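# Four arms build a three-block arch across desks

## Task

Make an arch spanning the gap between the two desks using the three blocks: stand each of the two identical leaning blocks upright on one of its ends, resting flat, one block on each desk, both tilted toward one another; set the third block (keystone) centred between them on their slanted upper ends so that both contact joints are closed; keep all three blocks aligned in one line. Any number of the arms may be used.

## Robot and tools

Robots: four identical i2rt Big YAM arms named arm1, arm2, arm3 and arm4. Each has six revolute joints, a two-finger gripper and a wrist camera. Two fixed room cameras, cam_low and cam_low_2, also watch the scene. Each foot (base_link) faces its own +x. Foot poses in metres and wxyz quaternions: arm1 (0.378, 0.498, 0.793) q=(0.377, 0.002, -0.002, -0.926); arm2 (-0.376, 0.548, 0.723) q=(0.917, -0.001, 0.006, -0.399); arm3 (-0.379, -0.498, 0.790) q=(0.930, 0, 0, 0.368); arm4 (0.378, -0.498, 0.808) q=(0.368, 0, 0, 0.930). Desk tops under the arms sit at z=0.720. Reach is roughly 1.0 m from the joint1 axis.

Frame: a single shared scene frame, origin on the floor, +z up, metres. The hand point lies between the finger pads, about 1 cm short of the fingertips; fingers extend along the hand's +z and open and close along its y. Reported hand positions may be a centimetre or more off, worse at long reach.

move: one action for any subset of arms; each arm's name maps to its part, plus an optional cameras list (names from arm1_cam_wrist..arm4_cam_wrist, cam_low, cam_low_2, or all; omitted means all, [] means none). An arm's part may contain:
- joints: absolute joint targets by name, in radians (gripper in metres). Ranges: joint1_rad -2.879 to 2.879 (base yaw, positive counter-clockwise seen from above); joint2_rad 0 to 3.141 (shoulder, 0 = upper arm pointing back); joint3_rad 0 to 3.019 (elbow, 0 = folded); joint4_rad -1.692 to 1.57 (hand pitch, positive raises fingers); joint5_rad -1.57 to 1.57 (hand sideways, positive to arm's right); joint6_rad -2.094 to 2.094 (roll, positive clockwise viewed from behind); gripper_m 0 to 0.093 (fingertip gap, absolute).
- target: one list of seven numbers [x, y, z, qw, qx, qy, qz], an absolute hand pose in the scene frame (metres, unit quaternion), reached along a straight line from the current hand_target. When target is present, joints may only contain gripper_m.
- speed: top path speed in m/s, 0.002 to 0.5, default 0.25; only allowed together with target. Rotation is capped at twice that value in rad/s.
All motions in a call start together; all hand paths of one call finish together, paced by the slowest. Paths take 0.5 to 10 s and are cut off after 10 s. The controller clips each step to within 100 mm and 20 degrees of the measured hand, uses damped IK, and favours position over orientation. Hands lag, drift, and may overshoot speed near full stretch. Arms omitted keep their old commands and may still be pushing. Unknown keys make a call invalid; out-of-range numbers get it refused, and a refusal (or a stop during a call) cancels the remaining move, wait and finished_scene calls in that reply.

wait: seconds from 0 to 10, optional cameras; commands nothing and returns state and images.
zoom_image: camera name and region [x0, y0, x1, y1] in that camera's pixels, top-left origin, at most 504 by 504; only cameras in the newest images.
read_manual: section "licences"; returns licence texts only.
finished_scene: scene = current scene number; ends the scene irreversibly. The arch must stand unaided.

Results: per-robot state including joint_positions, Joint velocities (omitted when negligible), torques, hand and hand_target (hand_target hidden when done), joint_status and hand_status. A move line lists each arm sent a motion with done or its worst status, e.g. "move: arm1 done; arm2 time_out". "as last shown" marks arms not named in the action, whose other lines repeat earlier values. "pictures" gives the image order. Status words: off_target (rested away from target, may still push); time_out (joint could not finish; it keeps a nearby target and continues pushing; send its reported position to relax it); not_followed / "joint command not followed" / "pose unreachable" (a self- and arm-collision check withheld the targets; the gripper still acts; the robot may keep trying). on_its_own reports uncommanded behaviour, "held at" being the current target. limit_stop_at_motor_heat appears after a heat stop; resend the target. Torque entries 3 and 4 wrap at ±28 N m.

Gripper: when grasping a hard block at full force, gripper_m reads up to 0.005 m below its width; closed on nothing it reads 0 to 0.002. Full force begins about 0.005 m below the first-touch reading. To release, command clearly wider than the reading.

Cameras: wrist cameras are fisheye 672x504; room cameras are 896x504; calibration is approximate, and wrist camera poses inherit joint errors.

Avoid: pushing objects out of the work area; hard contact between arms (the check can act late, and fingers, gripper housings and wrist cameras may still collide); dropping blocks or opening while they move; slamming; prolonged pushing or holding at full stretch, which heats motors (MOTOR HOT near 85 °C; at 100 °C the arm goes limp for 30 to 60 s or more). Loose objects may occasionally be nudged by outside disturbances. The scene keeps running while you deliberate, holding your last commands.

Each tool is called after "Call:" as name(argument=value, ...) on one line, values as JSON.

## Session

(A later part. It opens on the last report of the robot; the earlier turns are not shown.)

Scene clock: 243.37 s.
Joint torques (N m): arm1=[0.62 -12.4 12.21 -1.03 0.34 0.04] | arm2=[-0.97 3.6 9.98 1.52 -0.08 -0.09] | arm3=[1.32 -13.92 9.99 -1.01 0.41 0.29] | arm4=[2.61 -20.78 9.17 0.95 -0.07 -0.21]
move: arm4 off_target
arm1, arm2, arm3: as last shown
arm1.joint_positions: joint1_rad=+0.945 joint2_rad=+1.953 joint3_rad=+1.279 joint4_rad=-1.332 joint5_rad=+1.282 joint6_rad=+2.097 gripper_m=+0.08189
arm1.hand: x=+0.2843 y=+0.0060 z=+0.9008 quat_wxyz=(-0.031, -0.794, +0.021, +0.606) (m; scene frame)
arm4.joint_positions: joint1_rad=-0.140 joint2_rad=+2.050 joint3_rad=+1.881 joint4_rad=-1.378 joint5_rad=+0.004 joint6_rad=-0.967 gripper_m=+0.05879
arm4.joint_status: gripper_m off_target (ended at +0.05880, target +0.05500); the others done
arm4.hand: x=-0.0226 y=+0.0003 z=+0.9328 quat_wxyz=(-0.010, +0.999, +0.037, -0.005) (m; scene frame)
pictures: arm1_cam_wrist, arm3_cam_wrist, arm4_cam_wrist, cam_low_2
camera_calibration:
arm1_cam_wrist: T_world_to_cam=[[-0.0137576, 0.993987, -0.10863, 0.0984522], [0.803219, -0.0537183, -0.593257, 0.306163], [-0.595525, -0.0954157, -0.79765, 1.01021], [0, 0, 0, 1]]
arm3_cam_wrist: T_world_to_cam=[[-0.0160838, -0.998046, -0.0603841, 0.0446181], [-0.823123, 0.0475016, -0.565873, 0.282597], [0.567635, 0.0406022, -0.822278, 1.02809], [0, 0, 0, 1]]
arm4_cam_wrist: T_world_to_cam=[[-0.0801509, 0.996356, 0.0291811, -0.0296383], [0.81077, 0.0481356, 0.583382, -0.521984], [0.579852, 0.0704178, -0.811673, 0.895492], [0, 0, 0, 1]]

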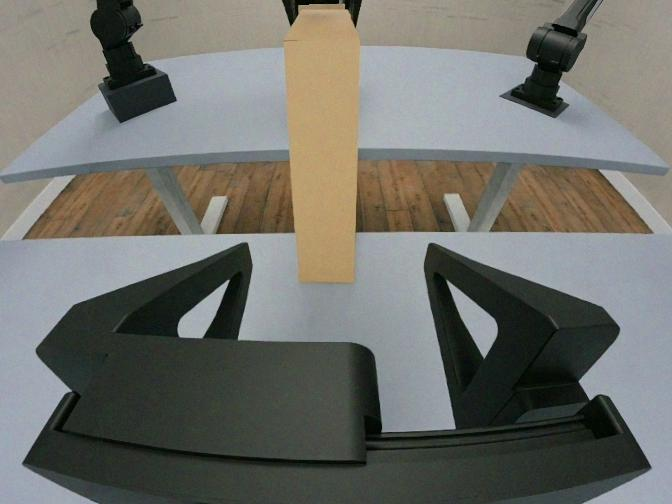

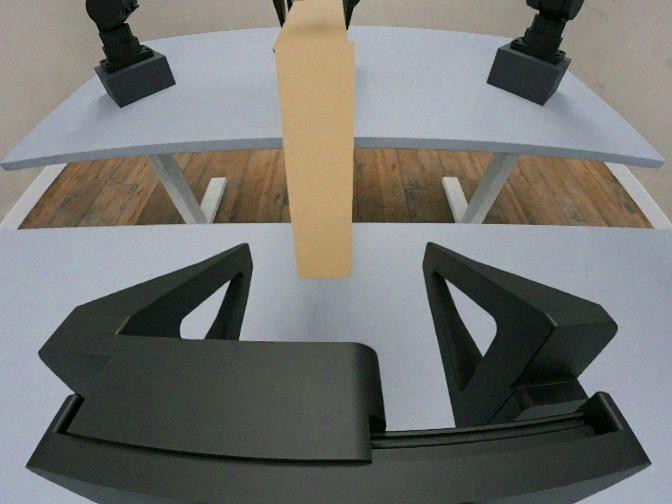

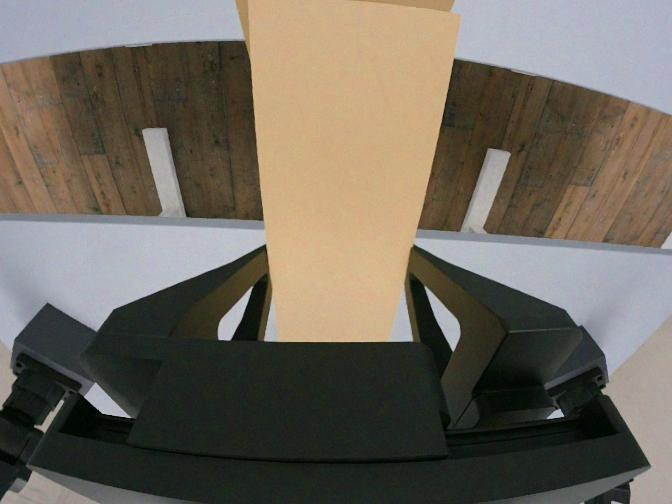

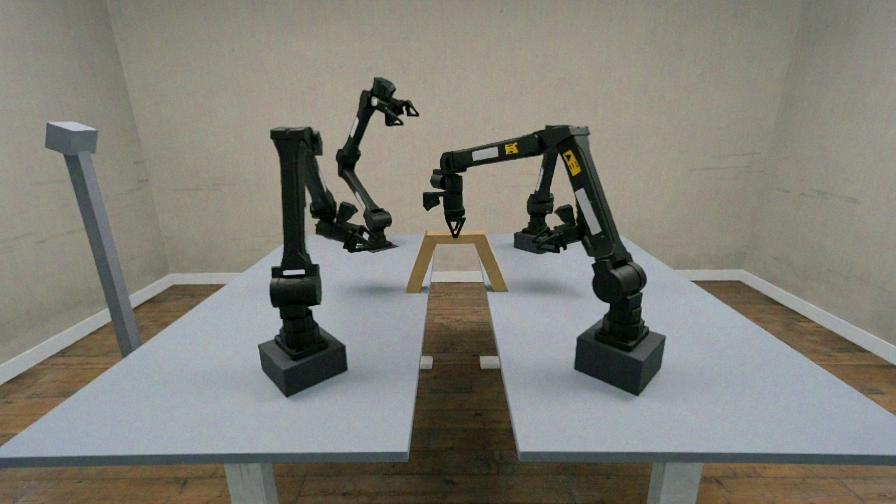

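Call:
move(arm4={"joints":{"gripper_m":0.064}}, cameras=[])

Call:
move(arm4={"joints":{"gripper_m":0.086}}, cameras=["arm4_cam_wrist","cam_low_2","arm1_cam_wrist","arm3_cam_wrist"])

Call:
zoom_image(camera="cam_low_2", region=[400, 180, 520, 300])

Call:
zoom_image(camera="arm1_cam_wrist", region=[250, 0, 380, 100])

Call:
zoom_image(camera="arm3_cam_wrist", region=[250, 0, 380, 100])

Scene clock: 245.10 s.
Joint torques (N m): arm1=[0.62 -12.4 12.21 -1.05 0.35 0.03] | arm2=[-1.26 3.78 10.02 1.51 -0.08 -0.08] | arm3=[1.55 -13.8 10.04 -1.16 0.42 0.26] | arm4=[2.61 -20.78 9.21 0.96 -0.06 -0.14]
move: arm4 done
arm1, arm2, arm3: as last shown
arm4.joint_positions: joint1_rad=-0.140 joint2_rad=+2.050 joint3_rad=+1.881 joint4_rad=-1.378 joint5_rad=+0.004 joint6_rad=-0.973 gripper_m=+0.06386
arm4.joint_status: all done
arm4.hand: x=-0.0226 y=+0.0003 z=+0.9328 quat_wxyz=(-0.010, +0.999, +0.040, -0.005) (m; scene frame)
pictures: none

Scene clock: 245.67 s.
Joint torques (N m): arm1=[0.62 -12.4 12.16 -1.06 0.35 0.04] | arm2=[-0.97 3.66 10.03 1.55 -0.09 -0.09] | arm3=[1.85 -13.51 9.92 -1.01 0.42 0.29] | arm4=[2.67 -20.78 9.16 0.99 -0.07 -0.14]
move: arm4 done
arm1, arm2, arm3: as last shown
arm1.joint_positions: joint1_rad=+0.945 joint2_rad=+1.953 joint3_rad=+1.279 joint4_rad=-1.332 joint5_rad=+1.282 joint6_rad=+2.099 gripper_m=+0.08189
arm3.hand: x=-0.2829 y=-0.0051 z=+0.9049 quat_wxyz=(-0.578, -0.019, -0.816, -0.022) (m; scene frame)
arm4.joint_positions: joint1_rad=-0.140 joint2_rad=+2.050 joint3_rad=+1.881 joint4_rad=-1.378 joint5_rad=+0.004 joint6_rad=-0.973 gripper_m=+0.08578
arm4.joint_status: all done
arm4.hand: x=-0.0226 y=+0.0003 z=+0.9328 quat_wxyz=(-0.010, +0.999, +0.040, -0.005) (m; scene frame)
pictures: arm1_cam_wrist, arm3_cam_wrist, arm4_cam_wrist, cam_low_2
camera_calibration:
arm1_cam_wrist: T_world_to_cam=[[-0.0133523, 0.993831, -0.110101, 0.0996628], [0.803219, -0.0549203, -0.593147, 0.306071], [-0.595535, -0.0963552, -0.79753, 1.01011], [0, 0, 0, 1]]
arm3_cam_wrist: T_world_to_cam=[[-0.0160874, -0.998023, -0.0607605, 0.0450961], [-0.823152, 0.0477158, -0.565812, 0.282572], [0.567593, 0.0409127, -0.822292, 1.02818], [0, 0, 0, 1]]
arm4_cam_wrist: T_world_to_cam=[[-0.0862649, 0.995843, 0.029242, -0.0298332], [0.810388, 0.0530663, 0.583486, -0.522091], [0.579509, 0.0740317, -0.811597, 0.895411], [0, 0, 0, 1]]

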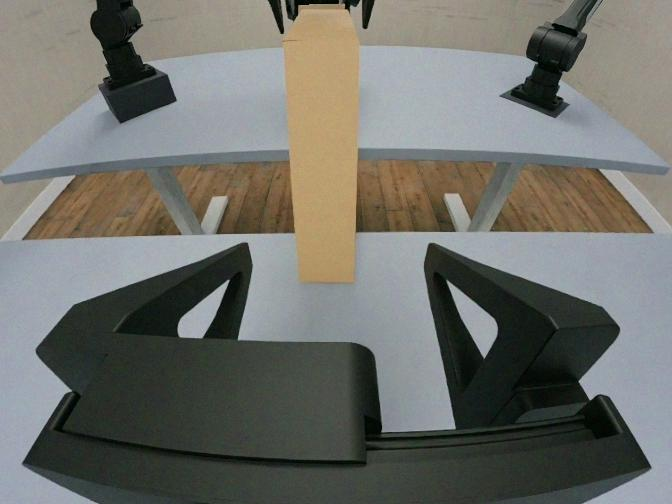

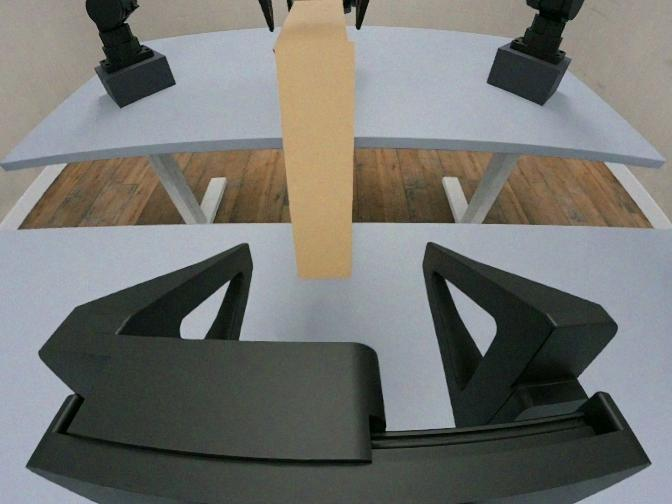

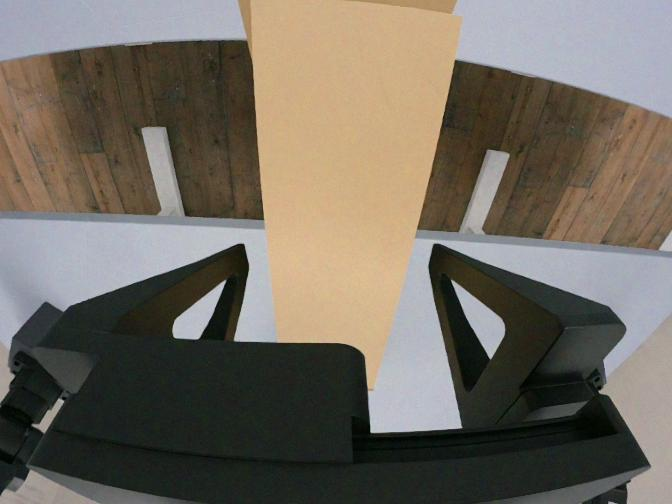

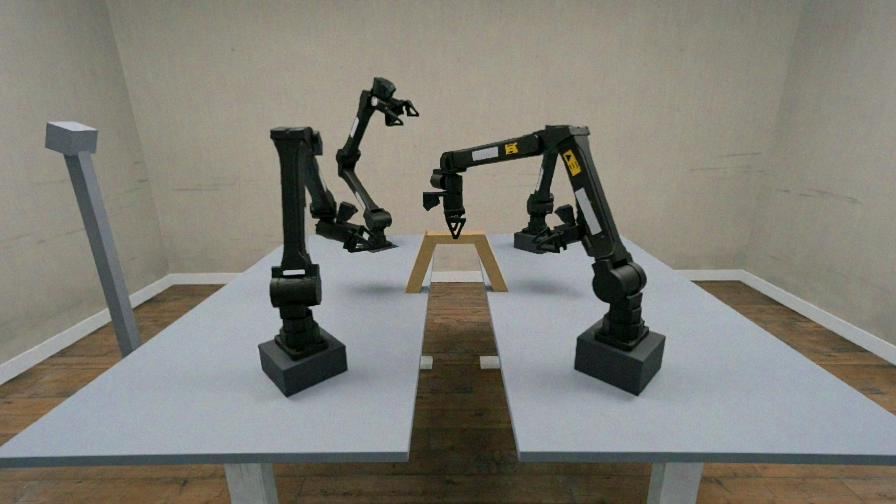

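Scaled by 4.200 from the camera's 896x504 image, which has a finer 1280x720 frame.

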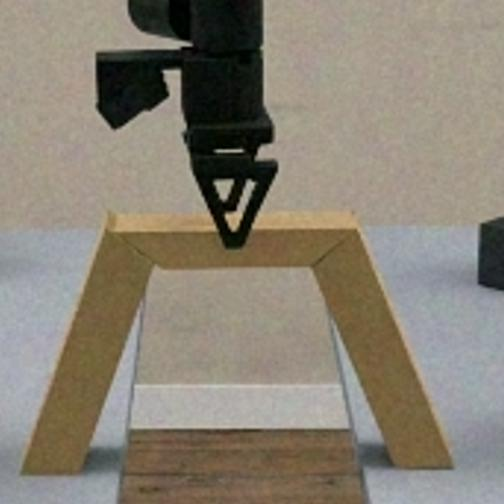

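Scaled by 3.877 from the camera's 672x504 image, which has a finer 960x720 frame.

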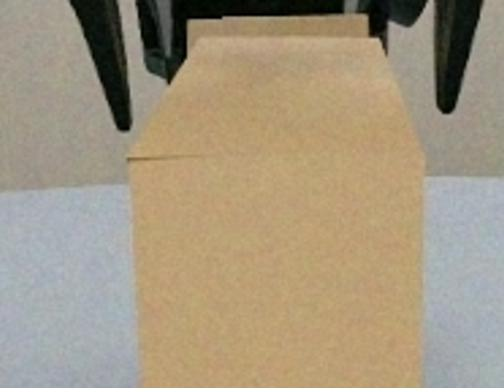

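Scaled by 3.877 from the camera's 672x504 image, which has a finer 960x720 frame.

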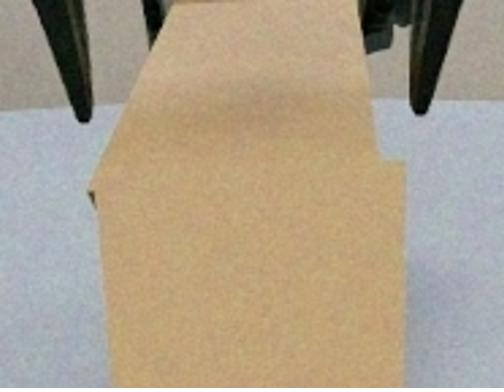

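Call:
move(arm4={"target":[-0.029,0.001,1.07,-0.016,0.999,0.040,-0.010],"speed":0.08}, cameras=["cam_low_2","cam_low","arm1_cam_wrist"])

Call:
zoom_image(camera="cam_low_2", region=[400, 180, 520, 300])

Call:
zoom_image(camera="arm1_cam_wrist", region=[250, 0, 380, 100])

Scene clock: 249.03 s.
Joint torques (N m): arm1=[0.56 -12.4 12.21 -1.05 0.34 0.03] | arm2=[-1.14 3.9 10.03 1.55 -0.1 -0.09] | arm3=[2.08 -13.86 9.96 -1.1 0.43 0.3] | arm4=[2.37 -22.24 12.53 -0.2 -0.12 0.08]
move: arm4 off_target
arm1, arm3: as last shown
arm2.joint_positions: joint1_rad=-0.068 joint2_rad=+0.615 joint3_rad=+1.398 joint4_rad=-1.168 joint5_rad=-0.283 joint6_rad=+0.288 gripper_m=+0.09396
arm2.hand: x=-0.1788 y=+0.3871 z=+1.3047 quat_wxyz=(-0.558, -0.390, -0.730, +0.053) (m; scene frame)
arm3.joint_positions: joint1_rad=+0.954 joint2_rad=+1.905 joint3_rad=+1.276 joint4_rad=-1.273 joint5_rad=+1.214 joint6_rad=+1.985 gripper_m=+0.08191
arm3.hand: x=-0.2829 y=-0.0051 z=+0.9049 quat_wxyz=(-0.578, -0.019, -0.816, -0.023) (m; scene frame)
arm4.joint_positions: joint1_rad=-0.140 joint2_rad=+2.050 joint3_rad=+2.165 joint4_rad=-1.683 joint5_rad=+0.004 joint6_rad=-0.973 gripper_m=+0.08588
arm4.hand: x=-0.0212 y=-0.0014 z=+1.0407 quat_wxyz=(-0.002, +0.999, +0.040, +0.001) (m; scene frame)
arm4.hand_target: x=-0.0280 y=-0.0002 z=+1.0696 quat_wxyz=(-0.023, +0.999, +0.040, -0.015) (m; scene frame)
arm4.hand_status: off_target (0.030 m and 2.1 deg from the pose sent, 0.137 m and 0.8 deg at the start; a joint's target at an end of its range on 18 of 68 steps)
pictures: arm1_cam_wrist, cam_low, cam_low_2
camera_calibration:
arm1_cam_wrist: T_world_to_cam=[[-0.0133523, 0.993831, -0.110101, 0.0996628], [0.803219, -0.0549203, -0.593147, 0.306071], [-0.595535, -0.0963552, -0.79753, 1.01011], [0, 0, 0, 1]]

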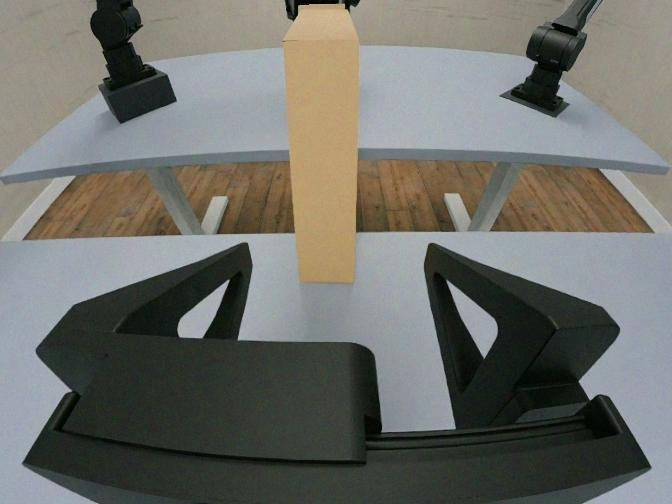

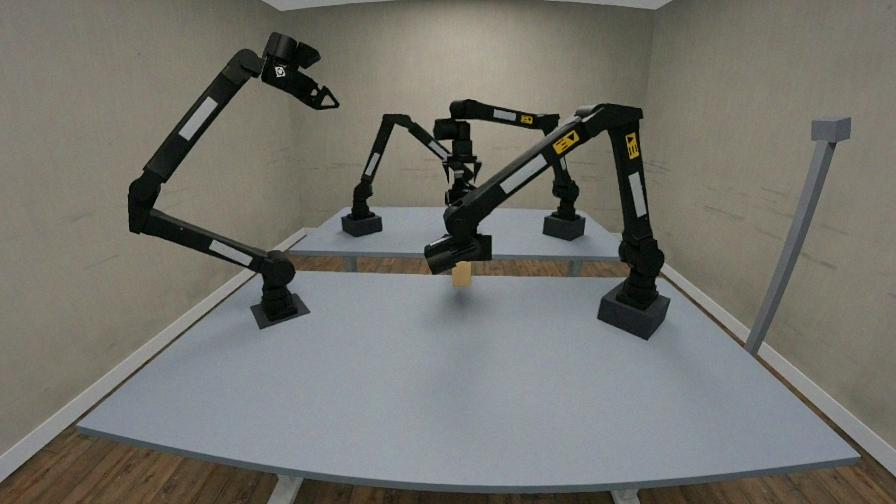

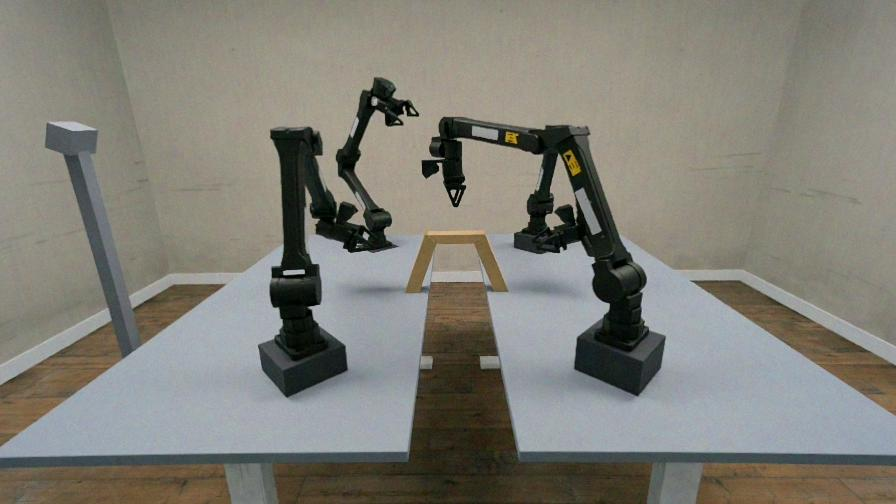

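Scaled by 4.200 from the camera's 896x504 image, which has a finer 1280x720 frame.

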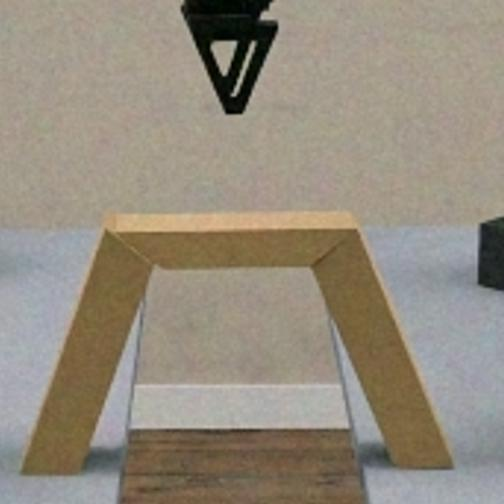

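Scaled by 3.877 from the camera's 672x504 image, which has a finer 960x720 frame.

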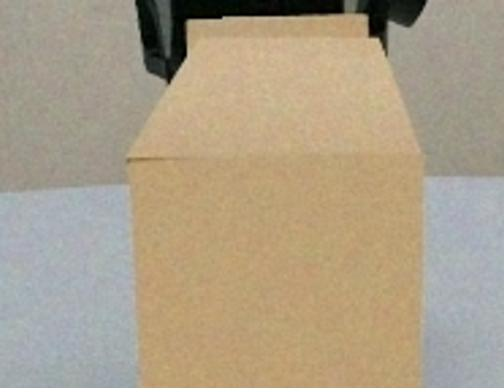

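The arch is standing with no arm touching it, both joints closed and the blocks lined up.

Call:
finished_scene(scene=2)

The scene is finished: the task was done.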